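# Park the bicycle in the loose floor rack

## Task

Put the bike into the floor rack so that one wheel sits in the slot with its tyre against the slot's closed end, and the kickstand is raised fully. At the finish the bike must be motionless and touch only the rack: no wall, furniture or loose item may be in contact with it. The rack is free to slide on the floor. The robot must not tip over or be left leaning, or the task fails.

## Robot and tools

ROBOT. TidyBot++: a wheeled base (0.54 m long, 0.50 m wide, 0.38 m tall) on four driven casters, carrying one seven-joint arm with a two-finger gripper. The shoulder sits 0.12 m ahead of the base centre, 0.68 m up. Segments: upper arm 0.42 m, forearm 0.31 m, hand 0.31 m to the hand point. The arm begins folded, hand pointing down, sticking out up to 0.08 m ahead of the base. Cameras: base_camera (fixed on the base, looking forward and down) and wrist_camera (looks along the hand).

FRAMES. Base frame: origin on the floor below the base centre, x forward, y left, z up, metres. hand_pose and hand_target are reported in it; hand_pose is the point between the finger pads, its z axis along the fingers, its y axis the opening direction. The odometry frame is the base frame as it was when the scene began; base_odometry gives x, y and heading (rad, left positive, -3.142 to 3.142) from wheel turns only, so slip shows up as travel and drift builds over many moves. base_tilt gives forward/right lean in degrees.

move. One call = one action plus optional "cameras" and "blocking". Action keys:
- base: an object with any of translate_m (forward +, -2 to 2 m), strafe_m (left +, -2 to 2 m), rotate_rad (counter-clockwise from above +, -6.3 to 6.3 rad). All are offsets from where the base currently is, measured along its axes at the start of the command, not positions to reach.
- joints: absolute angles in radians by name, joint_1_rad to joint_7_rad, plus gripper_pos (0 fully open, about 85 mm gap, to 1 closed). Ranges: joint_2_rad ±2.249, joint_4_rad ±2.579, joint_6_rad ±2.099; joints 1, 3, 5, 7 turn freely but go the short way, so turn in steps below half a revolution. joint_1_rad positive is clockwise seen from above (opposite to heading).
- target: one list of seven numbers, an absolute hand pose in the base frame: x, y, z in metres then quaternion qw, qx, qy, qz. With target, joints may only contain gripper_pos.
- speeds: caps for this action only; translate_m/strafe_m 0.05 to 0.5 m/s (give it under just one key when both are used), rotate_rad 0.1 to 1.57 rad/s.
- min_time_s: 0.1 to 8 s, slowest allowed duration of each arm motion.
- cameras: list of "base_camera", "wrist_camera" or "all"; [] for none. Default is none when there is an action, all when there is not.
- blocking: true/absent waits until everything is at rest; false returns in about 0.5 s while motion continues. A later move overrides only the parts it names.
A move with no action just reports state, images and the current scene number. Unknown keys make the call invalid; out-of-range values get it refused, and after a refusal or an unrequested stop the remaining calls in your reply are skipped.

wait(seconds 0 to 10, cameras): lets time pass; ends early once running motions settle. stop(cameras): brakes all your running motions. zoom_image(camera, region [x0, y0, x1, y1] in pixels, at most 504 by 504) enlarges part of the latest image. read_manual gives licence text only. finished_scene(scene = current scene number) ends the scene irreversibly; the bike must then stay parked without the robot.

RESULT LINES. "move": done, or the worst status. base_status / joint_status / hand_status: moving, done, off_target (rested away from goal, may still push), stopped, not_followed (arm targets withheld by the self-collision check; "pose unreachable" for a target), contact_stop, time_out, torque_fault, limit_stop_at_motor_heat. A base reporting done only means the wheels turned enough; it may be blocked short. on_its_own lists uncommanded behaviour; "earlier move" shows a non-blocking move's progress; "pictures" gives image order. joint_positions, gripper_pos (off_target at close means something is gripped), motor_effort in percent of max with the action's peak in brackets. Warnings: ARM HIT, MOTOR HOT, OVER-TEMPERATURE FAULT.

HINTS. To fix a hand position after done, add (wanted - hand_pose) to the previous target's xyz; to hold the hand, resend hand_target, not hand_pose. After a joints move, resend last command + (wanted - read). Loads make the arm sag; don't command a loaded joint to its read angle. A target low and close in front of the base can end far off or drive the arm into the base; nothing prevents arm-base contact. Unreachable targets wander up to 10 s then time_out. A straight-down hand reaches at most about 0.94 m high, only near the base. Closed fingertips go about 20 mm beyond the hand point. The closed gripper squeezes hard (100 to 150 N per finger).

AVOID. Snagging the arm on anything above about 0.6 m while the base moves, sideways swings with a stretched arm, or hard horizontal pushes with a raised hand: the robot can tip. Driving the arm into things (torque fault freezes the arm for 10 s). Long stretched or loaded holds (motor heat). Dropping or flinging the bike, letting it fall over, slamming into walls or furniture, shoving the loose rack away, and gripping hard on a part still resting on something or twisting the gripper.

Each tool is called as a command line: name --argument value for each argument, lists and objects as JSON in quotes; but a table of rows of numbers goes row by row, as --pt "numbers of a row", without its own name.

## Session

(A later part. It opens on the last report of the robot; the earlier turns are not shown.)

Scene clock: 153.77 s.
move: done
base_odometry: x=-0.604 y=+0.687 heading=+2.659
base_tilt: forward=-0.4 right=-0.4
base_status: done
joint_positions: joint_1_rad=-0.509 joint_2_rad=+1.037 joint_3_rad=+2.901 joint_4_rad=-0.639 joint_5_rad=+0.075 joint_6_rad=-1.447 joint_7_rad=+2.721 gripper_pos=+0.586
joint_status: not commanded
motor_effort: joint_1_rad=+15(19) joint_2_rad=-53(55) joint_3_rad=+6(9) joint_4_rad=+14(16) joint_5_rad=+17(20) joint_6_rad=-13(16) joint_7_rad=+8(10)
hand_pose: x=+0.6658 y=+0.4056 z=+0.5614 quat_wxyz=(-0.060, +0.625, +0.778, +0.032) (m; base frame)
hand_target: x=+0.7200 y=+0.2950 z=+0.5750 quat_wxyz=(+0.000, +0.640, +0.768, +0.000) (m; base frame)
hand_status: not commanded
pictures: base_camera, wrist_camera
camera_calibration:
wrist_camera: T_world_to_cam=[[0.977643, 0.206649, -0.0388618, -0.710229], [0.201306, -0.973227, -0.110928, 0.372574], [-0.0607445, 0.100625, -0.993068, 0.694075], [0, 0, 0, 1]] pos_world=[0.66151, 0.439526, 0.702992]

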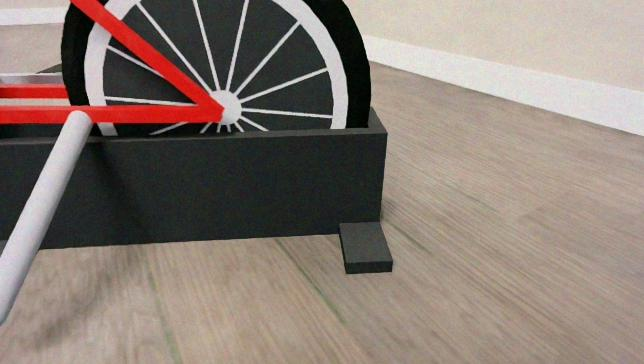

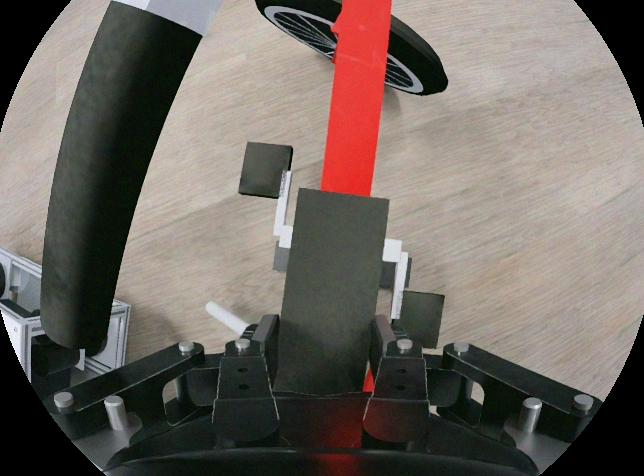

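move --base '{"translate_m":0.002,"strafe_m":-0.02}' --speeds '{"strafe_m":0.05}' --cameras '["base_camera"]'

zoom_image --camera "base_camera" --region '[300, 60, 460, 180]'

move --target '[0.68, 0.395, 0.54, 0.0, 0.63, 0.776, 0.0]' --min_time_s 0.8

move --joints '{"gripper_pos":0.2}' --cameras '["all"]'

Scene clock: 155.53 s.
move: done
base_odometry: x=-0.596 y=+0.706 heading=+2.660
base_tilt: forward=-0.4 right=-0.4
base_status: done
joint_positions: joint_1_rad=-0.515 joint_2_rad=+1.039 joint_3_rad=+2.897 joint_4_rad=-0.639 joint_5_rad=+0.069 joint_6_rad=-1.440 joint_7_rad=+2.721 gripper_pos=+0.586
joint_status: not commanded
motor_effort: joint_1_rad=+16(20) joint_2_rad=-53(56) joint_3_rad=+7(9) joint_4_rad=+14(16) joint_5_rad=+17(20) joint_6_rad=-12(17) joint_7_rad=+8(11)
hand_pose: x=+0.6630 y=+0.4129 z=+0.5614 quat_wxyz=(-0.063, +0.622, +0.780, +0.036) (m; base frame)
hand_target: x=+0.7200 y=+0.2950 z=+0.5750 quat_wxyz=(+0.000, +0.640, +0.768, +0.000) (m; base frame)
hand_status: not commanded
pictures: base_camera

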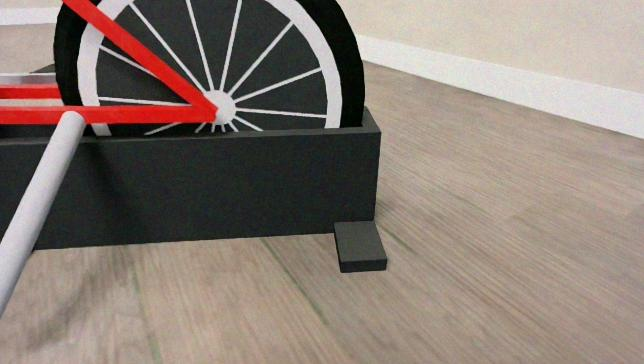

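Scaled by 3.150.

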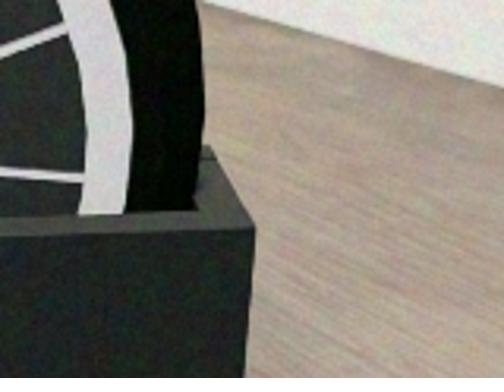

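Scene clock: 156.63 s.
move: done
base_odometry: x=-0.596 y=+0.706 heading=+2.660
base_tilt: forward=-0.4 right=-0.4
base_status: not commanded
joint_positions: joint_1_rad=-0.570 joint_2_rad=+1.050 joint_3_rad=+2.958 joint_4_rad=-0.601 joint_5_rad=+0.085 joint_6_rad=-1.467 joint_7_rad=+2.694 gripper_pos=+0.586
joint_status: not commanded
motor_effort: joint_1_rad=+2(17) joint_2_rad=-45(53) joint_3_rad=-1(7) joint_4_rad=+15(16) joint_5_rad=+5(18) joint_6_rad=+1(12) joint_7_rad=+6(9)
hand_pose: x=+0.6635 y=+0.4169 z=+0.5607 quat_wxyz=(-0.032, +0.625, +0.779, +0.024) (m; base frame)
hand_target: x=+0.6800 y=+0.3950 z=+0.5400 quat_wxyz=(+0.000, +0.630, +0.776, +0.000) (m; base frame)
hand_status: done (0.034 m and 4.7 deg from the pose sent, 0.033 m and 8.4 deg at the start)
pictures: none

Scene clock: 157.63 s.
move: done
base_odometry: x=-0.596 y=+0.706 heading=+2.659
base_tilt: forward=-0.4 right=-0.4
base_status: not commanded
joint_positions: joint_1_rad=-0.570 joint_2_rad=+1.052 joint_3_rad=+2.970 joint_4_rad=-0.590 joint_5_rad=+0.117 joint_6_rad=-1.467 joint_7_rad=+2.696 gripper_pos=+0.200
joint_status: all done
motor_effort: joint_1_rad=-1(2) joint_2_rad=-42(46) joint_3_rad=-2(3) joint_4_rad=+14(16) joint_5_rad=+1(7) joint_6_rad=+0(1) joint_7_rad=+0(6)
hand_pose: x=+0.6754 y=+0.4067 z=+0.5613 quat_wxyz=(-0.011, +0.626, +0.779, +0.023) (m; base frame)
hand_target: x=+0.6800 y=+0.3950 z=+0.5400 quat_wxyz=(+0.000, +0.630, +0.776, +0.000) (m; base frame)
hand_status: not commanded
pictures: base_camera, wrist_camera
camera_calibration:
wrist_camera: T_world_to_cam=[[0.979219, 0.202614, 0.00877152, -0.745969], [0.202769, -0.978936, -0.0238475, 0.32418], [0.00375493, 0.0251305, -0.999677, 0.685282], [0, 0, 0, 1]] pos_world=[0.66216, 0.451274, 0.699335]

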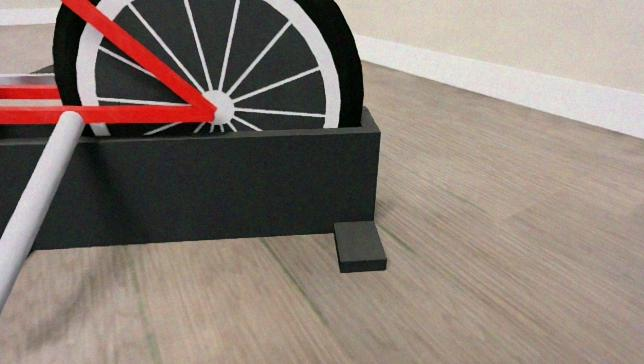

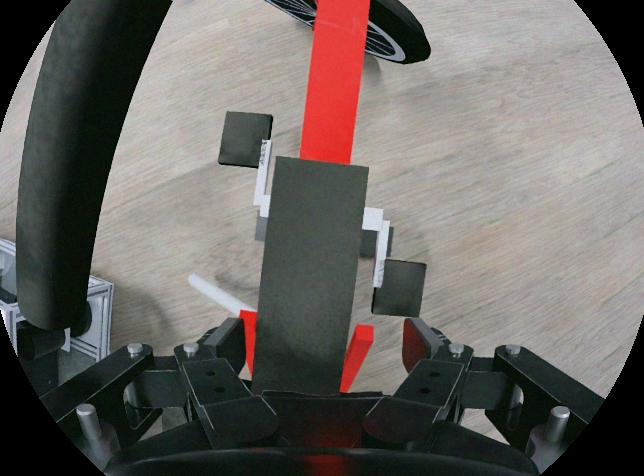

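move --joints '{"gripper_pos":0}'

move --target '[0.67, 0.39, 0.69, 0.0, 0.63, 0.776, 0.0]'

move --target '[0.55, 0.08, 0.69, 0.0, 0.69, 0.72, 0.0]' --cameras '["all"]'

Scene clock: 158.97 s.
move: done
base_odometry: x=-0.596 y=+0.706 heading=+2.659
base_tilt: forward=-0.4 right=-0.4
base_status: not commanded
joint_positions: joint_1_rad=-0.570 joint_2_rad=+1.052 joint_3_rad=+2.970 joint_4_rad=-0.590 joint_5_rad=+0.117 joint_6_rad=-1.467 joint_7_rad=+2.696 gripper_pos=+0.000
joint_status: all done
motor_effort: joint_1_rad=+0(1) joint_2_rad=-42(43) joint_3_rad=-2(3) joint_4_rad=+14(14) joint_5_rad=+2(2) joint_6_rad=+0(0) joint_7_rad=+0(1)
hand_pose: x=+0.6754 y=+0.4067 z=+0.5613 quat_wxyz=(-0.011, +0.626, +0.779, +0.023) (m; base frame)
hand_target: x=+0.6800 y=+0.3950 z=+0.5400 quat_wxyz=(+0.000, +0.630, +0.776, +0.000) (m; base frame)
hand_status: not commanded
pictures: none

Scene clock: 169.53 s.
move: time_out
base_odometry: x=-0.596 y=+0.706 heading=+2.659
base_tilt: forward=-0.4 right=-0.4
base_status: not commanded
joint_positions: joint_1_rad=-0.550 joint_2_rad=+1.127 joint_3_rad=+3.302 joint_4_rad=+0.020 joint_5_rad=-0.030 joint_6_rad=-2.037 joint_7_rad=+2.646 gripper_pos=+0.000
joint_status: not commanded
motor_effort: joint_1_rad=+0(5) joint_2_rad=-42(51) joint_3_rad=+0(3) joint_4_rad=+13(15) joint_5_rad=+3(4) joint_6_rad=+0(2) joint_7_rad=+0(1)
hand_pose: x=+0.6998 y=+0.3158 z=+0.6921 quat_wxyz=(+0.057, +0.706, +0.706, -0.016) (m; base frame)
hand_target: x=+0.6998 y=+0.3119 z=+0.6845 quat_wxyz=(+0.059, +0.708, +0.703, -0.027) (m; base frame)
hand_status: time_out (0.080 m and 13.7 deg from the pose sent, 0.130 m and 3.0 deg at the start; a joint's target at an end of its range on 96 of 300 steps)
pictures: none

not run: a stop that you did not command came earlier in this reply.

move --target '[0.56, 0.08, 0.66, 0.0, 0.69, 0.72, 0.0]' --cameras '["all"]'

Scene clock: 172.70 s.
move: off_target
base_odometry: x=-0.596 y=+0.706 heading=+2.659
base_tilt: forward=-0.4 right=-0.4
base_status: not commanded
joint_positions: joint_1_rad=-0.119 joint_2_rad=+1.565 joint_3_rad=+3.263 joint_4_rad=+1.508 joint_5_rad=-0.828 joint_6_rad=-2.047 joint_7_rad=+2.255 gripper_pos=+0.000
joint_status: not commanded
motor_effort: joint_1_rad=+0(2) joint_2_rad=-36(43) joint_3_rad=-5(6) joint_4_rad=+4(13) joint_5_rad=+2(3) joint_6_rad=+7(7) joint_7_rad=+0(1)
hand_pose: x=+0.7055 y=+0.2943 z=+0.8173 quat_wxyz=(-0.043, +0.601, +0.651, +0.463) (m; base frame)
hand_target: x=+0.6977 y=+0.2844 z=+0.7811 quat_wxyz=(-0.075, +0.621, +0.648, +0.435) (m; base frame)
hand_status: off_target (0.303 m and 55.4 deg from the pose sent, 0.276 m and 7.2 deg at the start; a joint's target at an end of its range on 74 of 74 steps)
pictures: base_camera, wrist_camera
camera_calibration:
wrist_camera: T_world_to_cam=[[0.830751, -0.151097, 0.535745, -0.976848], [0.25341, -0.754278, -0.60568, 0.587797], [0.495617, 0.638932, -0.588328, 0.080043], [0, 0, 0, 1]] pos_world=[0.622893, 0.244622, 0.926449]

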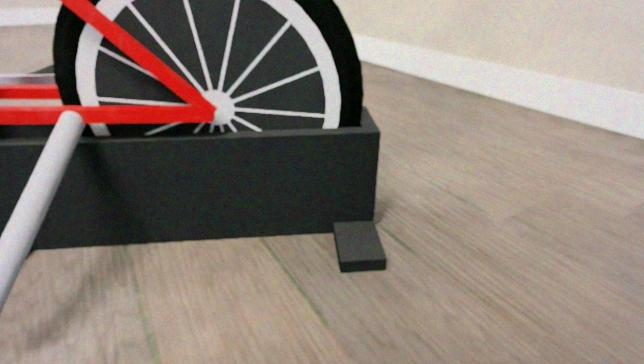

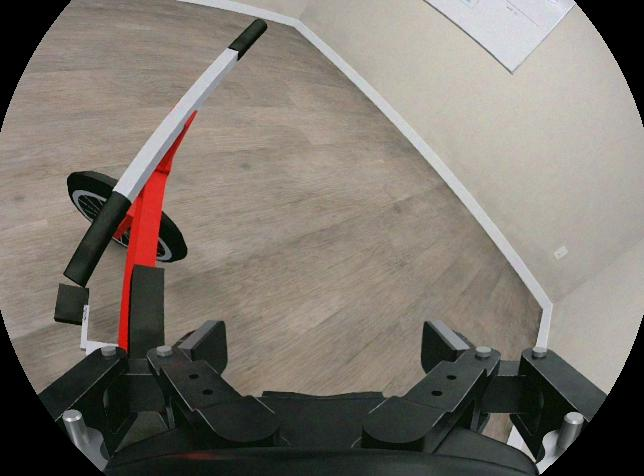

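move --joints '{"joint_1_rad":0.0,"joint_2_rad":-0.33,"joint_3_rad":3.14,"joint_4_rad":-2.3,"joint_5_rad":0.0,"joint_6_rad":-0.6,"joint_7_rad":1.57,"gripper_pos":1}' --min_time_s 3

move --base '{"translate_m":-0.3}' --cameras '["all"]'

Scene clock: 178.67 s.
move: done
base_odometry: x=-0.596 y=+0.706 heading=+2.659
base_tilt: forward=-0.4 right=-0.4
base_status: not commanded
joint_positions: joint_1_rad=-0.015 joint_2_rad=-0.313 joint_3_rad=+3.155 joint_4_rad=-2.265 joint_5_rad=-0.042 joint_6_rad=-0.647 joint_7_rad=+1.618 gripper_pos=+0.999
joint_status: all done
motor_effort: joint_1_rad=+0(1) joint_2_rad=-5(40) joint_3_rad=+0(6) joint_4_rad=+16(18) joint_5_rad=+2(3) joint_6_rad=+4(8) joint_7_rad=+0(2)
hand_pose: x=+0.4423 y=+0.0100 z=+0.6990 quat_wxyz=(-0.013, +0.963, +0.010, +0.268) (m; base frame)
hand_target: x=+0.4407 y=+0.0018 z=+0.6959 quat_wxyz=(+0.000, +0.959, +0.000, +0.282) (m; base frame)
hand_status: not commanded
pictures: none

Scene clock: 180.50 s.
move: done
base_odometry: x=-0.330 y=+0.567 heading=+2.660
base_tilt: forward=-0.4 right=-0.3
base_status: done
joint_positions: joint_1_rad=-0.015 joint_2_rad=-0.326 joint_3_rad=+3.154 joint_4_rad=-2.269 joint_5_rad=-0.041 joint_6_rad=-0.642 joint_7_rad=+1.617 gripper_pos=+0.999
joint_status: not commanded
motor_effort: joint_1_rad=+0(1) joint_2_rad=-5(8) joint_3_rad=+0(1) joint_4_rad=+16(16) joint_5_rad=+1(3) joint_6_rad=+4(5) joint_7_rad=+1(1)
hand_pose: x=+0.4417 y=+0.0099 z=+0.7020 quat_wxyz=(-0.012, +0.961, +0.011, +0.275) (m; base frame)
hand_target: x=+0.4407 y=+0.0018 z=+0.6959 quat_wxyz=(+0.000, +0.959, +0.000, +0.282) (m; base frame)
hand_status: not commanded
pictures: base_camera, wrist_camera
camera_calibration:
wrist_camera: T_world_to_cam=[[0.0233353, -0.999106, -0.0352559, 0.0270082], [-0.860466, -0.00211806, -0.509504, 0.787296], [0.508974, 0.0422259, -0.859746, 0.515225], [0, 0, 0, 1]] pos_world=[0.414575, 0.00689575, 0.845045]

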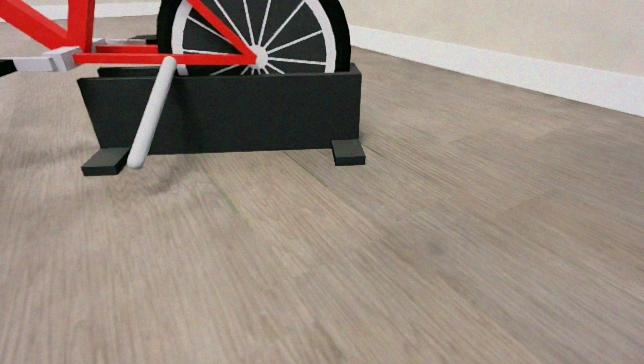

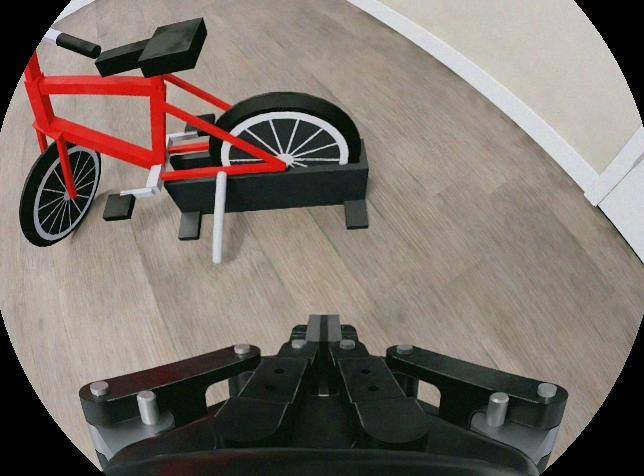

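move --base '{"strafe_m":0.46}' --joints '{"joint_1_rad":0.0,"joint_2_rad":1.2,"joint_3_rad":3.14,"joint_4_rad":-2.0,"joint_5_rad":0.0,"joint_6_rad":0.0,"joint_7_rad":1.57}' --min_time_s 2

move --joints '{"joint_1_rad":0.0,"joint_2_rad":2.17,"joint_3_rad":3.14,"joint_4_rad":-0.95,"joint_5_rad":0.0,"joint_6_rad":1.5,"joint_7_rad":1.57}' --min_time_s 2.5 --cameras '["all"]'

Scene clock: 184.90 s.
move: done
base_odometry: x=-0.543 y=+0.159 heading=+2.660
base_tilt: forward=-0.4 right=-0.4
base_status: done
joint_positions: joint_1_rad=-0.008 joint_2_rad=+1.160 joint_3_rad=+3.145 joint_4_rad=-2.023 joint_5_rad=-0.039 joint_6_rad=-0.043 joint_7_rad=+1.617 gripper_pos=+0.999
joint_status: all done
motor_effort: joint_1_rad=+0(2) joint_2_rad=-29(31) joint_3_rad=-1(2) joint_4_rad=-1(16) joint_5_rad=+2(3) joint_6_rad=-1(5) joint_7_rad=+1(1)
hand_pose: x=+0.4654 y=+0.0026 z=+0.2256 quat_wxyz=(+0.001, +0.999, +0.007, -0.042) (m; base frame)
hand_target: x=+0.4746 y=+0.0023 z=+0.2097 quat_wxyz=(-0.001, +1.000, +0.000, -0.029) (m; base frame)
hand_status: not commanded
pictures: none

Scene clock: 188.10 s.
move: done
base_odometry: x=-0.543 y=+0.159 heading=+2.660
base_tilt: forward=-0.4 right=-0.4
base_status: not commanded
joint_positions: joint_1_rad=-0.008 joint_2_rad=+2.128 joint_3_rad=+3.145 joint_4_rad=-0.977 joint_5_rad=-0.039 joint_6_rad=+1.449 joint_7_rad=+1.617 gripper_pos=+0.999
joint_status: all done
motor_effort: joint_1_rad=+1(1) joint_2_rad=-32(36) joint_3_rad=-1(2) joint_4_rad=+5(6) joint_5_rad=+2(3) joint_6_rad=+8(9) joint_7_rad=+0(1)
hand_pose: x=+0.7976 y=-0.0058 z=+0.1186 quat_wxyz=(+0.026, +0.737, +0.007, +0.676) (m; base frame)
hand_target: x=+0.7842 y=+0.0015 z=+0.1149 quat_wxyz=(+0.000, +0.724, -0.001, +0.689) (m; base frame)
hand_status: not commanded
pictures: base_camera, wrist_camera
camera_calibration:
wrist_camera: T_world_to_cam=[[-0.0138741, -0.999328, 0.0339179, 0.00390274], [-0.108871, -0.0322098, -0.993534, 0.254083], [0.993959, -0.017477, -0.108351, -0.6431], [0, 0, 0, 1]] pos_world=[0.666932, 0.000844595, 0.182627]

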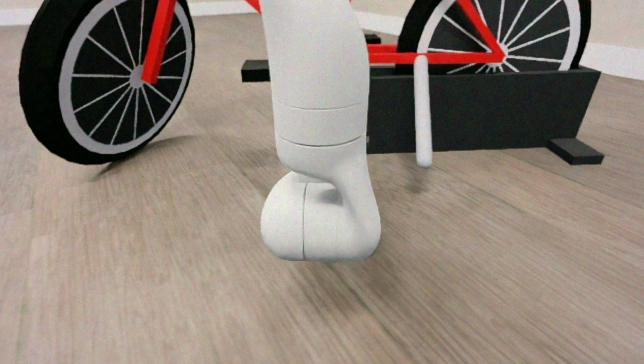

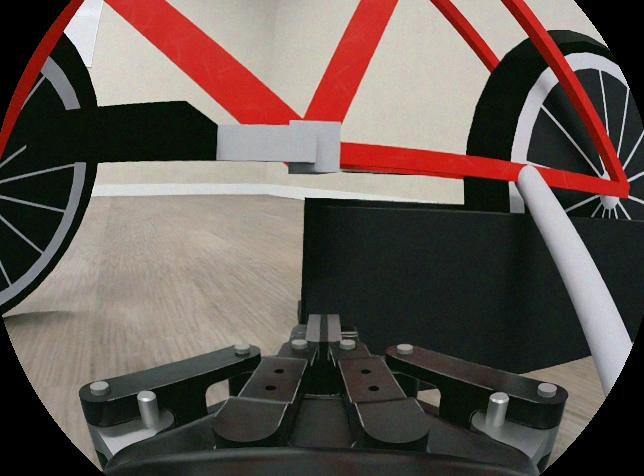

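move --base '{"translate_m":0.11,"strafe_m":-0.09}' --joints '{"joint_2_rad":2.245,"joint_4_rad":-0.95,"joint_6_rad":1.5}' --cameras '["wrist_camera"]'

move --base '{"strafe_m":-0.15}' --speeds '{"strafe_m":0.08}' --cameras '["all"]'

Scene clock: 190.17 s.
move: done
base_odometry: x=-0.599 y=+0.290 heading=+2.660
base_tilt: forward=-0.4 right=-0.4
base_status: done
joint_positions: joint_1_rad=+0.001 joint_2_rad=+2.223 joint_3_rad=+3.145 joint_4_rad=-0.964 joint_5_rad=-0.037 joint_6_rad=+1.457 joint_7_rad=+1.617 gripper_pos=+0.999
joint_status: all done
motor_effort: joint_1_rad=+0(2) joint_2_rad=-29(34) joint_3_rad=+0(1) joint_4_rad=+4(5) joint_5_rad=+2(3) joint_6_rad=+8(9) joint_7_rad=-1(1)
hand_pose: x=+0.7462 y=-0.0111 z=+0.0631 quat_wxyz=(+0.028, +0.761, +0.005, +0.648) (m; base frame)
hand_target: x=+0.7398 y=+0.0015 z=+0.0667 quat_wxyz=(+0.000, +0.750, -0.001, +0.662) (m; base frame)
hand_status: not commanded
pictures: wrist_camera
camera_calibration:
wrist_camera: T_world_to_cam=[[-0.01822, -0.9992, 0.035605, 0.00290118], [-0.181667, -0.0317097, -0.982849, 0.24681], [0.983191, -0.0243757, -0.180944, -0.585554], [0, 0, 0, 1]] pos_world=[0.620602, -0.00354819, 0.136521]

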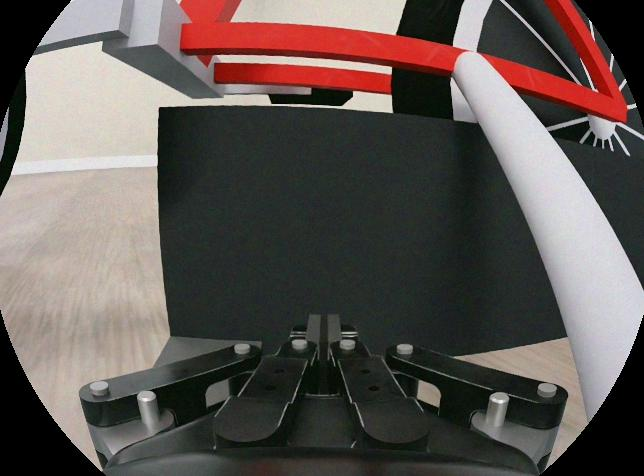

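Scene clock: 192.53 s.
move: done
base_odometry: x=-0.530 y=+0.423 heading=+2.661
base_tilt: forward=-0.4 right=-0.3
base_status: done
joint_positions: joint_1_rad=-0.042 joint_2_rad=+2.224 joint_3_rad=+3.136 joint_4_rad=-0.957 joint_5_rad=+0.001 joint_6_rad=+1.461 joint_7_rad=+1.615 gripper_pos=+0.999
joint_status: not commanded
motor_effort: joint_1_rad=+5(9) joint_2_rad=-27(34) joint_3_rad=+1(2) joint_4_rad=+3(6) joint_5_rad=-2(5) joint_6_rad=+9(10) joint_7_rad=+0(1)
hand_pose: x=+0.7480 y=+0.0289 z=+0.0657 quat_wxyz=(+0.000, +0.757, +0.030, +0.652) (m; base frame)
hand_target: x=+0.7398 y=+0.0015 z=+0.0667 quat_wxyz=(+0.000, +0.750, -0.001, +0.662) (m; base frame)
hand_status: not commanded
pictures: base_camera, wrist_camera
camera_calibration:
wrist_camera: T_world_to_cam=[[0.0567718, -0.998081, 0.0247058, -0.0125645], [-0.16972, -0.0340335, -0.984905, 0.242218], [0.983856, 0.0517217, -0.171326, -0.589246], [0, 0, 0, 1]] pos_world=[0.621556, 0.02618, 0.137919]

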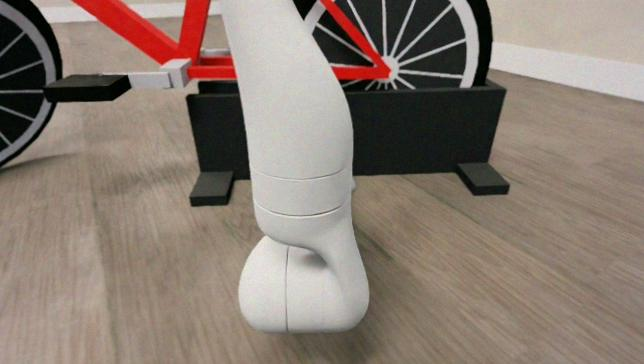

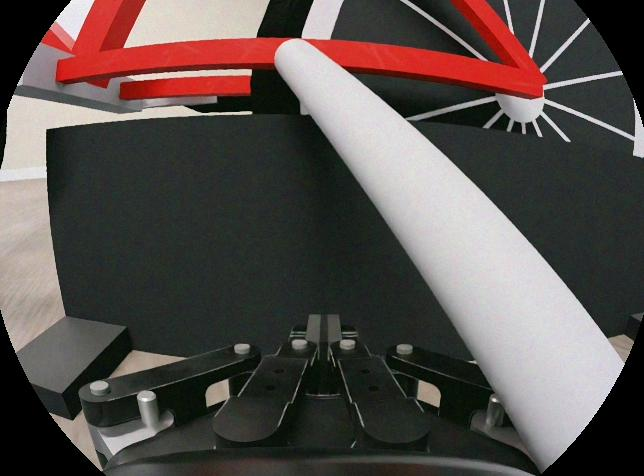

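Swinging. Continue.

move --base '{"strafe_m":-0.1}' --speeds '{"strafe_m":0.06}' --joints '{"joint_2_rad":2.2}' --cameras '["wrist_camera"]'

move --base '{"strafe_m":-0.06}' --speeds '{"strafe_m":0.06}' --joints '{"joint_2_rad":2.13}' --cameras '["wrist_camera"]'

Scene clock: 195.67 s.
move: done
base_odometry: x=-0.484 y=+0.512 heading=+2.661
base_tilt: forward=-0.4 right=-0.4
base_status: done
joint_positions: joint_1_rad=-0.005 joint_2_rad=+2.208 joint_3_rad=+3.136 joint_4_rad=-0.957 joint_5_rad=+0.001 joint_6_rad=+1.462 joint_7_rad=+1.615 gripper_pos=+0.999
joint_status: all done
motor_effort: joint_1_rad=+0(9) joint_2_rad=-30(33) joint_3_rad=-1(1) joint_4_rad=+4(6) joint_5_rad=+1(4) joint_6_rad=+8(11) joint_7_rad=-1(1)
hand_pose: x=+0.7585 y=+0.0058 z=+0.0764 quat_wxyz=(+0.012, +0.752, +0.016, +0.659) (m; base frame)
hand_target: x=+0.7669 y=+0.0015 z=+0.0952 quat_wxyz=(+0.000, +0.735, -0.001, +0.679) (m; base frame)
hand_status: not commanded
pictures: wrist_camera
camera_calibration:
wrist_camera: T_world_to_cam=[[0.0195073, -0.999512, 0.0244076, -0.0081485], [-0.153375, -0.0271149, -0.987796, 0.241574], [0.987976, 0.0155257, -0.153829, -0.600864], [0, 0, 0, 1]] pos_world=[0.63085, 0.00773462, 0.146395]

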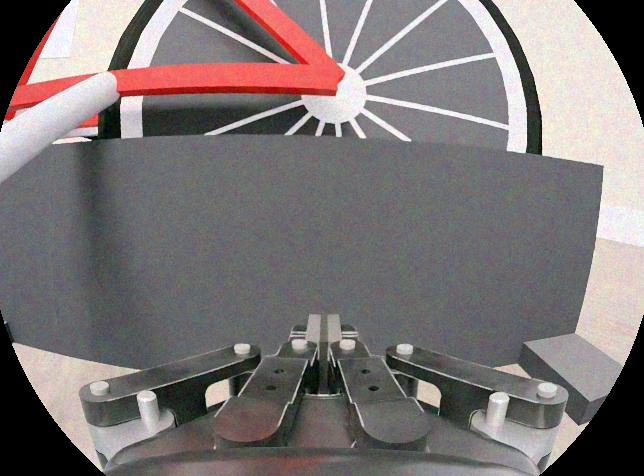

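Scene clock: 197.13 s.
move: done
base_odometry: x=-0.456 y=+0.565 heading=+2.661
base_tilt: forward=-0.4 right=-0.3
base_status: done
joint_positions: joint_1_rad=-0.002 joint_2_rad=+2.134 joint_3_rad=+3.136 joint_4_rad=-0.957 joint_5_rad=+0.001 joint_6_rad=+1.462 joint_7_rad=+1.615 gripper_pos=+0.999
joint_status: all done
motor_effort: joint_1_rad=+0(2) joint_2_rad=-31(33) joint_3_rad=-1(2) joint_4_rad=+5(6) joint_5_rad=+1(3) joint_6_rad=+8(9) joint_7_rad=-1(1)
hand_pose: x=+0.8017 y=+0.0035 z=+0.1256 quat_wxyz=(+0.013, +0.727, +0.014, +0.686) (m; base frame)
hand_target: x=+0.8063 y=+0.0015 z=+0.1420 quat_wxyz=(+0.000, +0.710, -0.001, +0.704) (m; base frame)
hand_status: not commanded
pictures: wrist_camera
camera_calibration:
wrist_camera: T_world_to_cam=[[0.0140962, -0.999579, 0.0253668, -0.00821143], [-0.0796839, -0.0264116, -0.99647, 0.238729], [0.996721, 0.0120251, -0.0800226, -0.652195], [0, 0, 0, 1]] pos_world=[0.669195, 0.00593994, 0.185904]

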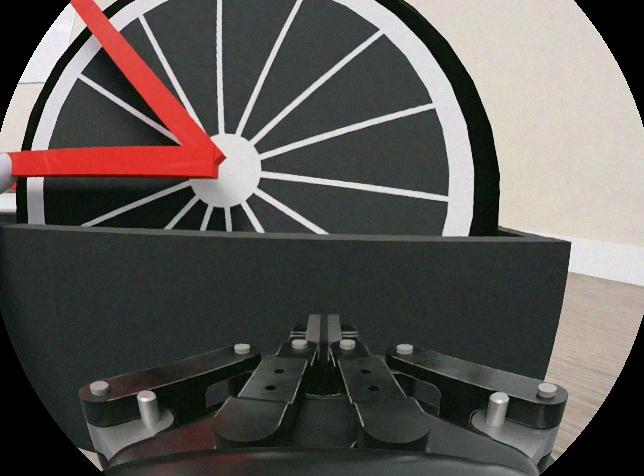

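move --base '{"translate_m":-0.15}'

move --base '{"strafe_m":0.34}' --joints '{"joint_2_rad":2.245}' --cameras '["all"]'

Scene clock: 199.97 s.
move: done
base_odometry: x=-0.323 y=+0.496 heading=+2.661
base_tilt: forward=-0.4 right=-0.4
base_status: done
joint_positions: joint_1_rad=-0.002 joint_2_rad=+2.133 joint_3_rad=+3.136 joint_4_rad=-0.957 joint_5_rad=+0.001 joint_6_rad=+1.462 joint_7_rad=+1.615 gripper_pos=+0.999
joint_status: not commanded
motor_effort: joint_1_rad=+0(1) joint_2_rad=-32(35) joint_3_rad=-1(2) joint_4_rad=+5(7) joint_5_rad=+2(2) joint_6_rad=+8(9) joint_7_rad=-1(1)
hand_pose: x=+0.8021 y=+0.0035 z=+0.1261 quat_wxyz=(+0.013, +0.727, +0.014, +0.687) (m; base frame)
hand_target: x=+0.8063 y=+0.0015 z=+0.1420 quat_wxyz=(+0.000, +0.710, -0.001, +0.704) (m; base frame)
hand_status: not commanded
pictures: none

Scene clock: 201.87 s.
move: done
base_odometry: x=-0.480 y=+0.194 heading=+2.661
base_tilt: forward=-0.4 right=-0.4
base_status: done
joint_positions: joint_1_rad=-0.007 joint_2_rad=+2.219 joint_3_rad=+3.136 joint_4_rad=-0.957 joint_5_rad=+0.001 joint_6_rad=+1.463 joint_7_rad=+1.615 gripper_pos=+0.999
joint_status: all done
motor_effort: joint_1_rad=+0(3) joint_2_rad=-29(34) joint_3_rad=-1(2) joint_4_rad=+4(5) joint_5_rad=+1(3) joint_6_rad=+8(9) joint_7_rad=+0(1)
hand_pose: x=+0.7515 y=+0.0071 z=+0.0692 quat_wxyz=(+0.011, +0.756, +0.017, +0.655) (m; base frame)
hand_target: x=+0.7398 y=+0.0015 z=+0.0667 quat_wxyz=(+0.000, +0.750, -0.001, +0.662) (m; base frame)
hand_status: not commanded
pictures: base_camera, wrist_camera
camera_calibration:
wrist_camera: T_world_to_cam=[[0.021919, -0.999466, 0.0242348, -0.00837166], [-0.164508, -0.0275158, -0.985992, 0.241634], [0.986132, 0.0176251, -0.165023, -0.592899], [0, 0, 0, 1]] pos_world=[0.624611, 0.00873149, 0.14061]

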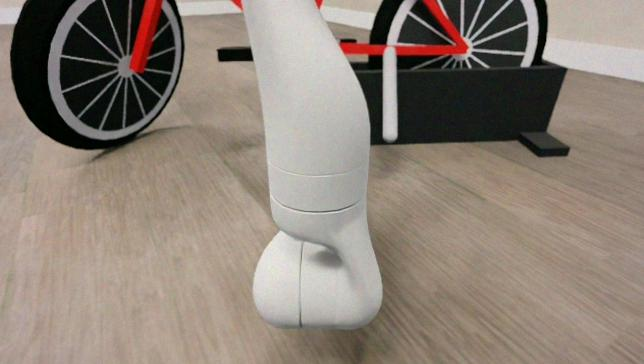

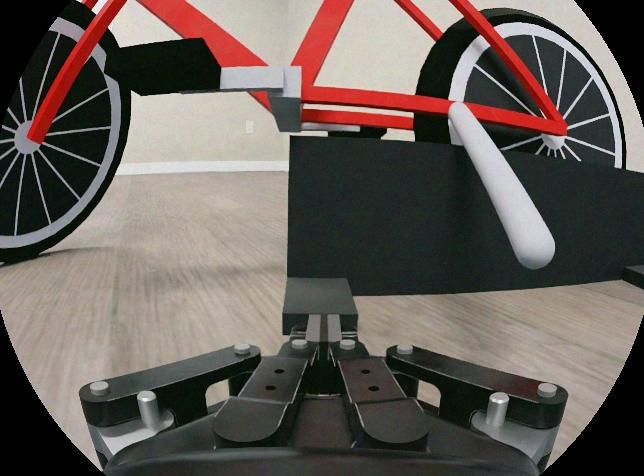

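move --base '{"translate_m":0.22}'

move --base '{"strafe_m":-0.2}' --speeds '{"strafe_m":0.1}' --cameras '["wrist_camera"]'

Scene clock: 204.33 s.
move: done
base_odometry: x=-0.675 y=+0.296 heading=+2.662
base_tilt: forward=-0.4 right=-0.4
base_status: done
joint_positions: joint_1_rad=-0.007 joint_2_rad=+2.245 joint_3_rad=+3.136 joint_4_rad=-0.961 joint_5_rad=+0.001 joint_6_rad=+1.480 joint_7_rad=+1.615 gripper_pos=+0.999
joint_status: not commanded
motor_effort: joint_1_rad=+0(3) joint_2_rad=-33(35) joint_3_rad=-1(1) joint_4_rad=+6(8) joint_5_rad=+2(3) joint_6_rad=+8(9) joint_7_rad=+1(1)
hand_pose: x=+0.7353 y=+0.0066 z=+0.0576 quat_wxyz=(+0.011, +0.760, +0.017, +0.650) (m; base frame)
hand_target: x=+0.7398 y=+0.0015 z=+0.0667 quat_wxyz=(+0.000, +0.750, -0.001, +0.662) (m; base frame)
hand_status: not commanded
pictures: none

Scene clock: 206.87 s.
move: done
base_odometry: x=-0.583 y=+0.473 heading=+2.662
base_tilt: forward=-0.4 right=-0.4
base_status: done
joint_positions: joint_1_rad=-0.043 joint_2_rad=+2.237 joint_3_rad=+3.130 joint_4_rad=-0.960 joint_5_rad=+0.005 joint_6_rad=+1.483 joint_7_rad=+1.615 gripper_pos=+0.999
joint_status: not commanded
motor_effort: joint_1_rad=+6(8) joint_2_rad=-26(35) joint_3_rad=+1(3) joint_4_rad=+4(7) joint_5_rad=-2(3) joint_6_rad=+6(9) joint_7_rad=-1(2)
hand_pose: x=+0.7396 y=+0.0307 z=+0.0633 quat_wxyz=(-0.003, +0.756, +0.029, +0.654) (m; base frame)
hand_target: x=+0.7398 y=+0.0015 z=+0.0667 quat_wxyz=(+0.000, +0.750, -0.001, +0.662) (m; base frame)
hand_status: not commanded
pictures: wrist_camera
camera_calibration:
wrist_camera: T_world_to_cam=[[0.0571894, -0.998178, 0.0192364, -0.0101919], [-0.164578, -0.0284302, -0.985954, 0.234652], [0.984705, 0.0532203, -0.165904, -0.58248], [0, 0, 0, 1]] pos_world=[0.612772, 0.0274976, 0.134917]

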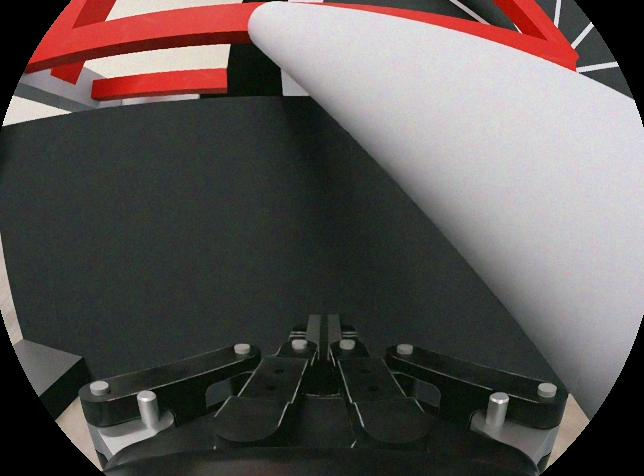

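move --base '{"strafe_m":-0.05}' --speeds '{"strafe_m":0.06}' --joints '{"joint_2_rad":2.15}' --cameras '["wrist_camera"]'

move --base '{"strafe_m":-0.05}' --speeds '{"strafe_m":0.06}' --joints '{"joint_2_rad":2.08}' --cameras '["all"]'

Scene clock: 208.90 s.
move: done
base_odometry: x=-0.560 y=+0.518 heading=+2.662
base_tilt: forward=-0.4 right=-0.4
base_status: done
joint_positions: joint_1_rad=-0.058 joint_2_rad=+2.225 joint_3_rad=+3.130 joint_4_rad=-0.968 joint_5_rad=+0.017 joint_6_rad=+1.483 joint_7_rad=+1.615 gripper_pos=+0.999
joint_status: all done
motor_effort: joint_1_rad=+8(12) joint_2_rad=-38(39) joint_3_rad=+1(2) joint_4_rad=+10(10) joint_5_rad=-5(8) joint_6_rad=+8(8) joint_7_rad=-1(3)
hand_pose: x=+0.7436 y=+0.0443 z=+0.0687 quat_wxyz=(-0.012, +0.754, +0.039, +0.656) (m; base frame)
hand_target: x=+0.7954 y=+0.0015 z=+0.1284 quat_wxyz=(+0.000, +0.717, -0.001, +0.697) (m; base frame)
hand_status: not commanded
pictures: wrist_camera
camera_calibration:
wrist_camera: T_world_to_cam=[[0.0845986, -0.996241, 0.0186393, -0.0173444], [-0.158998, -0.0319637, -0.986761, 0.237094], [0.983648, 0.080515, -0.161104, -0.586994], [0, 0, 0, 1]] pos_world=[0.61656, 0.0375611, 0.139711]

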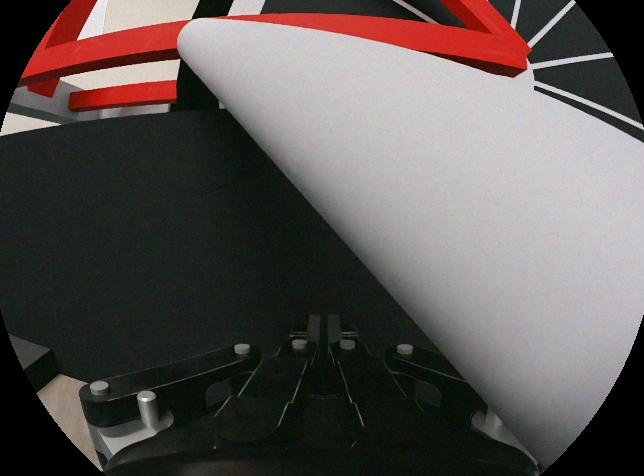

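Scene clock: 210.43 s.
move: off_target
base_odometry: x=-0.537 y=+0.562 heading=+2.663
base_tilt: forward=-0.4 right=-0.3
base_status: done
joint_positions: joint_1_rad=-0.040 joint_2_rad=+2.187 joint_3_rad=+3.130 joint_4_rad=-0.976 joint_5_rad=+0.018 joint_6_rad=+1.483 joint_7_rad=+1.613 gripper_pos=+0.999
joint_status: joint_2_rad off_target (ended at +2.187, target +2.080)
motor_effort: joint_1_rad=+5(13) joint_2_rad=-43(46) joint_3_rad=-1(2) joint_4_rad=+12(13) joint_5_rad=-3(9) joint_6_rad=+11(14) joint_7_rad=-1(2)
hand_pose: x=+0.7641 y=+0.0339 z=+0.0903 quat_wxyz=(-0.007, +0.744, +0.031, +0.667) (m; base frame)
hand_target: x=+0.8324 y=+0.0015 z=+0.1770 quat_wxyz=(+0.000, +0.693, -0.001, +0.721) (m; base frame)
hand_status: not commanded
pictures: base_camera, wrist_camera
camera_calibration:
wrist_camera: T_world_to_cam=[[0.0666694, -0.997612, 0.0180295, -0.0160411], [-0.130638, -0.0266417, -0.991072, 0.239783], [0.989186, 0.0637189, -0.132102, -0.609063], [0, 0, 0, 1]] pos_world=[0.634871, 0.0291943, 0.157473]

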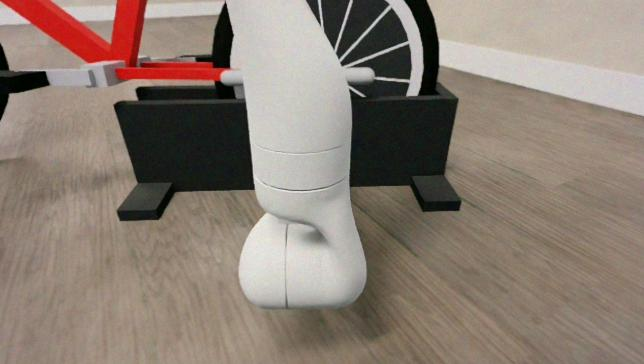

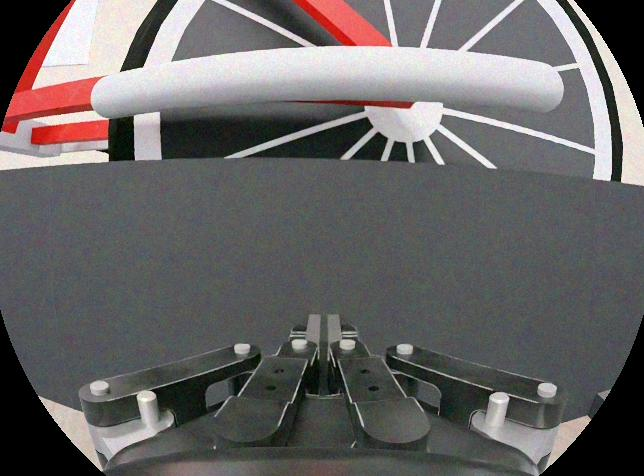

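move --joints '{"joint_2_rad":2.22}'

move --base '{"translate_m":-0.4}' --cameras '["all"]'

zoom_image --camera "wrist_camera" --region '[120, 60, 500, 320]'

move --joints '{"joint_1_rad":0.0,"joint_2_rad":-0.33,"joint_3_rad":3.14,"joint_4_rad":-2.3,"joint_5_rad":0.0,"joint_6_rad":-0.4,"joint_7_rad":1.57}' --cameras '["all"]'

zoom_image --camera "wrist_camera" --region '[200, 120, 440, 280]'

zoom_image --camera "base_camera" --region '[240, 0, 500, 160]'

Scene clock: 212.77 s.
move: done
base_odometry: x=-0.537 y=+0.562 heading=+2.663
base_tilt: forward=-0.4 right=-0.4
base_status: not commanded
joint_positions: joint_1_rad=-0.018 joint_2_rad=+2.189 joint_3_rad=+3.130 joint_4_rad=-0.976 joint_5_rad=+0.018 joint_6_rad=+1.483 joint_7_rad=+1.613 gripper_pos=+0.999
joint_status: all done
motor_effort: joint_1_rad=+1(5) joint_2_rad=-32(44) joint_3_rad=-1(1) joint_4_rad=+6(12) joint_5_rad=+2(3) joint_6_rad=+8(11) joint_7_rad=+0(1)
hand_pose: x=+0.7637 y=+0.0200 z=+0.0892 quat_wxyz=(+0.001, +0.745, +0.023, +0.667) (m; base frame)
hand_target: x=+0.7550 y=+0.0015 z=+0.0824 quat_wxyz=(+0.000, +0.741, -0.001, +0.671) (m; base frame)
hand_status: not commanded
pictures: none

Scene clock: 214.80 s.
move: done
base_odometry: x=-0.182 y=+0.378 heading=+2.663
base_tilt: forward=-0.4 right=-0.4
base_status: done
joint_positions: joint_1_rad=-0.013 joint_2_rad=+2.197 joint_3_rad=+3.130 joint_4_rad=-0.966 joint_5_rad=+0.018 joint_6_rad=+1.483 joint_7_rad=+1.613 gripper_pos=+0.999
joint_status: not commanded
motor_effort: joint_1_rad=+0(1) joint_2_rad=-30(33) joint_3_rad=-1(1) joint_4_rad=+4(5) joint_5_rad=+2(3) joint_6_rad=+8(9) joint_7_rad=+0(1)
hand_pose: x=+0.7624 y=+0.0167 z=+0.0869 quat_wxyz=(+0.002, +0.744, +0.022, +0.667) (m; base frame)
hand_target: x=+0.7550 y=+0.0015 z=+0.0824 quat_wxyz=(+0.000, +0.741, -0.001, +0.671) (m; base frame)
hand_status: not commanded
pictures: base_camera, wrist_camera
camera_calibration:
wrist_camera: T_world_to_cam=[[0.0400558, -0.999033, 0.0181045, -0.0127345], [-0.131198, -0.0232208, -0.991084, 0.236119], [0.990547, 0.0373234, -0.132002, -0.607351], [0, 0, 0, 1]] pos_world=[0.633098, 0.0154291, 0.154073]

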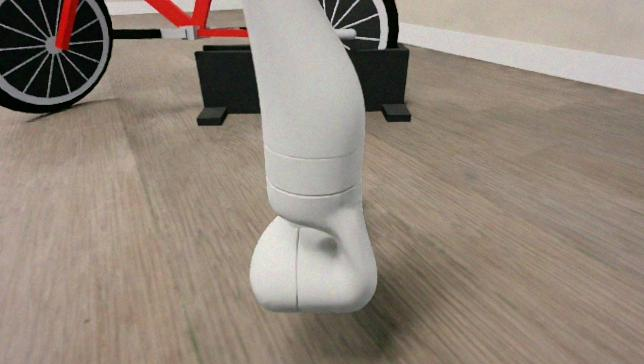

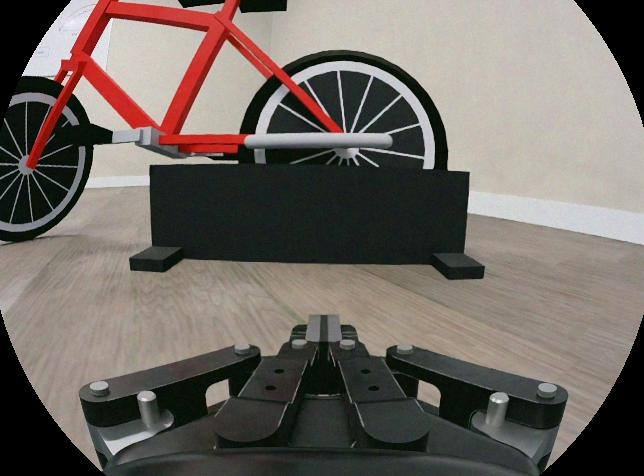

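Scaled by 1.326.

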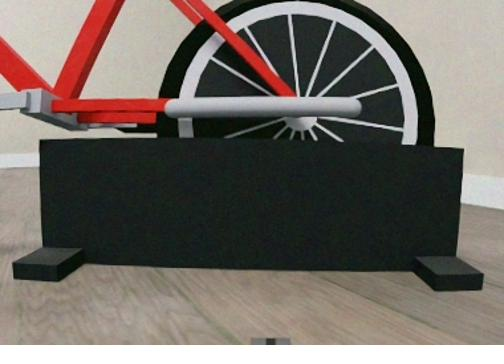

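Scene clock: 218.33 s.
move: done
base_odometry: x=-0.182 y=+0.378 heading=+2.663
base_tilt: forward=-0.4 right=-0.4
base_status: not commanded
joint_positions: joint_1_rad=-0.013 joint_2_rad=-0.316 joint_3_rad=+3.130 joint_4_rad=-2.263 joint_5_rad=+0.018 joint_6_rad=-0.347 joint_7_rad=+1.613 gripper_pos=+0.999
joint_status: all done
motor_effort: joint_1_rad=+0(1) joint_2_rad=-6(42) joint_3_rad=+0(2) joint_4_rad=+17(18) joint_5_rad=+2(3) joint_6_rad=+6(9) joint_7_rad=+0(1)
hand_pose: x=+0.5136 y=+0.0093 z=+0.7601 quat_wxyz=(+0.012, +0.911, +0.038, +0.411) (m; base frame)
hand_target: x=+0.4893 y=+0.0019 z=+0.7345 quat_wxyz=(+0.000, +0.926, +0.000, +0.376) (m; base frame)
hand_status: not commanded
pictures: base_camera, wrist_camera
camera_calibration:
wrist_camera: T_world_to_cam=[[0.0602288, -0.997578, 0.0348072, -0.0453799], [-0.676646, -0.0664389, -0.733305, 0.955105], [0.733841, 0.0206139, -0.679009, 0.275998], [0, 0, 0, 1]] pos_world=[0.446463, 0.0124967, 0.889368]

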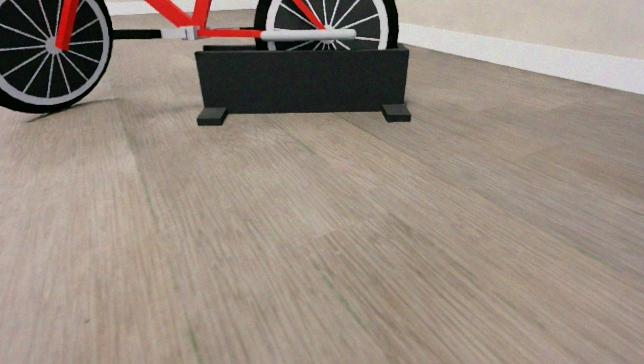

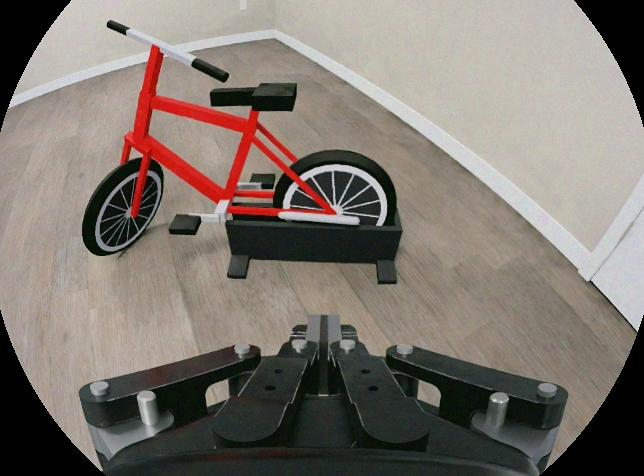

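Scaled by 2.100.

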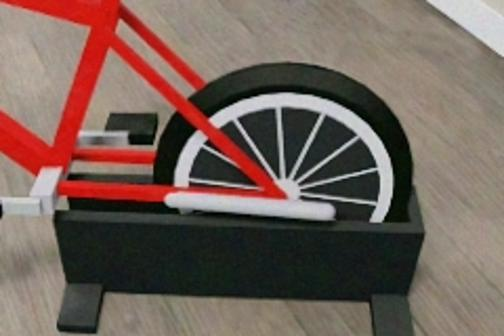

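Scaled by 1.938.

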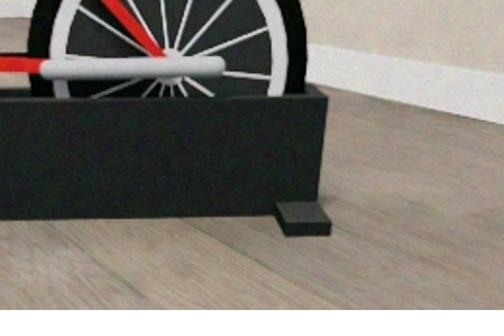

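move --base '{"strafe_m":-0.33}' --joints '{"joint_1_rad":0.0,"joint_2_rad":1.2,"joint_3_rad":3.14,"joint_4_rad":-2.0,"joint_5_rad":0.0,"joint_6_rad":0.0,"joint_7_rad":1.57}' --min_time_s 2

move --joints '{"joint_1_rad":0.0,"joint_2_rad":2.2,"joint_3_rad":3.14,"joint_4_rad":-0.95,"joint_5_rad":0.0,"joint_6_rad":1.5,"joint_7_rad":1.57}' --min_time_s 2.5

move --base '{"translate_m":0.35}' --cameras '["all"]'

Scene clock: 224.60 s.
move: done
base_odometry: x=-0.030 y=+0.671 heading=+2.663
base_tilt: forward=-0.4 right=-0.4
base_status: done
joint_positions: joint_1_rad=-0.004 joint_2_rad=+1.160 joint_3_rad=+3.136 joint_4_rad=-2.023 joint_5_rad=+0.018 joint_6_rad=-0.042 joint_7_rad=+1.613 gripper_pos=+0.999
joint_status: all done
motor_effort: joint_1_rad=+0(3) joint_2_rad=-28(30) joint_3_rad=-1(2) joint_4_rad=-1(17) joint_5_rad=+1(3) joint_6_rad=-1(6) joint_7_rad=+0(2)
hand_pose: x=+0.4656 y=+0.0056 z=+0.2256 quat_wxyz=(-0.003, +0.999, +0.034, -0.042) (m; base frame)
hand_target: x=+0.4746 y=+0.0023 z=+0.2097 quat_wxyz=(-0.001, +1.000, +0.000, -0.029) (m; base frame)
hand_status: not commanded
pictures: none

Scene clock: 227.80 s.
move: done
base_odometry: x=-0.030 y=+0.671 heading=+2.663
base_tilt: forward=-0.4 right=-0.4
base_status: not commanded
joint_positions: joint_1_rad=-0.004 joint_2_rad=+2.159 joint_3_rad=+3.136 joint_4_rad=-0.977 joint_5_rad=+0.018 joint_6_rad=+1.449 joint_7_rad=+1.613 gripper_pos=+0.999
joint_status: all done
motor_effort: joint_1_rad=+0(1) joint_2_rad=-30(35) joint_3_rad=-1(2) joint_4_rad=+4(6) joint_5_rad=+1(3) joint_6_rad=+8(9) joint_7_rad=+0(2)
hand_pose: x=+0.7797 y=+0.0102 z=+0.0976 quat_wxyz=(+0.006, +0.747, +0.021, +0.665) (m; base frame)
hand_target: x=+0.7669 y=+0.0015 z=+0.0952 quat_wxyz=(+0.000, +0.735, -0.001, +0.679) (m; base frame)
hand_status: not commanded
pictures: none

Scene clock: 229.73 s.
move: done
base_odometry: x=-0.340 y=+0.832 heading=+2.662
base_tilt: forward=-0.4 right=-0.4
base_status: done
joint_positions: joint_1_rad=-0.004 joint_2_rad=+2.166 joint_3_rad=+3.136 joint_4_rad=-0.966 joint_5_rad=+0.018 joint_6_rad=+1.453 joint_7_rad=+1.613 gripper_pos=+0.999
joint_status: not commanded
motor_effort: joint_1_rad=-1(1) joint_2_rad=-32(34) joint_3_rad=-1(1) joint_4_rad=+5(6) joint_5_rad=+2(3) joint_6_rad=+8(9) joint_7_rad=+0(1)
hand_pose: x=+0.7795 y=+0.0102 z=+0.0975 quat_wxyz=(+0.006, +0.744, +0.021, +0.667) (m; base frame)
hand_target: x=+0.7669 y=+0.0015 z=+0.0952 quat_wxyz=(+0.000, +0.735, -0.001, +0.679) (m; base frame)
hand_status: not commanded
pictures: base_camera, wrist_camera
camera_calibration:
wrist_camera: T_world_to_cam=[[0.034744, -0.999114, 0.0237646, -0.0164951], [-0.130761, -0.0281191, -0.991015, 0.24849], [0.990805, 0.0313243, -0.131622, -0.622867], [0, 0, 0, 1]] pos_world=[0.650206, 0.0100178, 0.164666]

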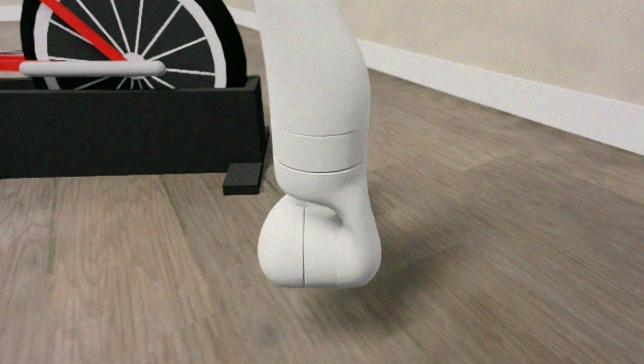

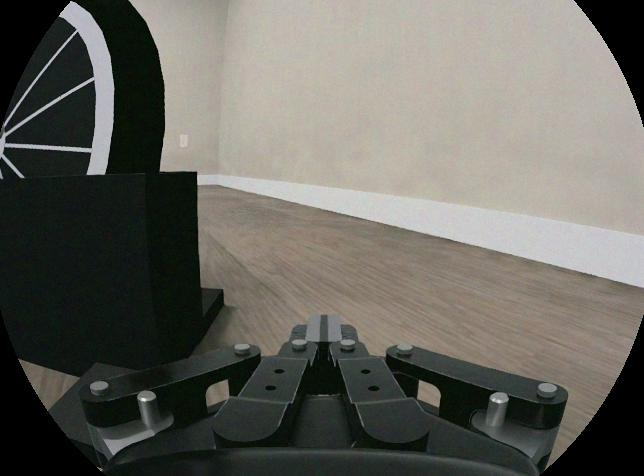

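move --base '{"translate_m":0.09}'

move --base '{"strafe_m":0.085}' --speeds '{"strafe_m":0.06}' --cameras '["all"]'

Scene clock: 231.73 s.
move: done
base_odometry: x=-0.420 y=+0.874 heading=+2.662
base_tilt: forward=-0.4 right=-0.4
base_status: done
joint_positions: joint_1_rad=-0.004 joint_2_rad=+2.170 joint_3_rad=+3.136 joint_4_rad=-0.962 joint_5_rad=+0.018 joint_6_rad=+1.453 joint_7_rad=+1.613 gripper_pos=+0.999
joint_status: not commanded
motor_effort: joint_1_rad=+0(1) joint_2_rad=-31(34) joint_3_rad=-1(1) joint_4_rad=+5(6) joint_5_rad=+2(2) joint_6_rad=+8(9) joint_7_rad=+1(1)
hand_pose: x=+0.7791 y=+0.0102 z=+0.0969 quat_wxyz=(+0.006, +0.744, +0.021, +0.668) (m; base frame)
hand_target: x=+0.7669 y=+0.0015 z=+0.0952 quat_wxyz=(+0.000, +0.735, -0.001, +0.679) (m; base frame)
hand_status: not commanded
pictures: none

Scene clock: 233.63 s.
move: done
base_odometry: x=-0.460 y=+0.798 heading=+2.662
base_tilt: forward=-0.4 right=-0.4
base_status: done
joint_positions: joint_1_rad=-0.003 joint_2_rad=+2.170 joint_3_rad=+3.136 joint_4_rad=-0.962 joint_5_rad=+0.018 joint_6_rad=+1.453 joint_7_rad=+1.613 gripper_pos=+0.999
joint_status: not commanded
motor_effort: joint_1_rad=+0(2) joint_2_rad=-31(32) joint_3_rad=-1(2) joint_4_rad=+5(5) joint_5_rad=+1(2) joint_6_rad=+8(9) joint_7_rad=+0(1)
hand_pose: x=+0.7791 y=+0.0095 z=+0.0969 quat_wxyz=(+0.007, +0.744, +0.021, +0.668) (m; base frame)
hand_target: x=+0.7669 y=+0.0015 z=+0.0952 quat_wxyz=(+0.000, +0.735, -0.001, +0.679) (m; base frame)
hand_status: not commanded
pictures: base_camera, wrist_camera
camera_calibration:
wrist_camera: T_world_to_cam=[[0.0335983, -0.99915, 0.0238655, -0.0163265], [-0.129085, -0.0280173, -0.991238, 0.246461], [0.991064, 0.0302232, -0.129917, -0.622916], [0, 0, 0, 1]] pos_world=[0.649712, 0.00941906, 0.163764]

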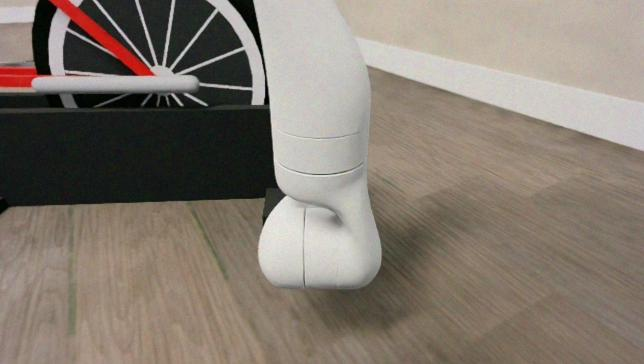

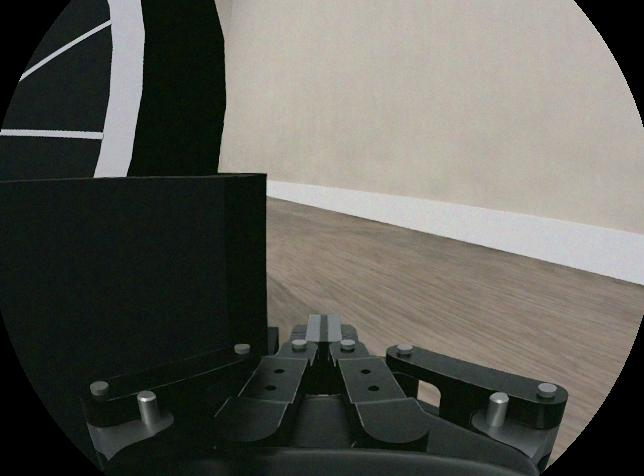

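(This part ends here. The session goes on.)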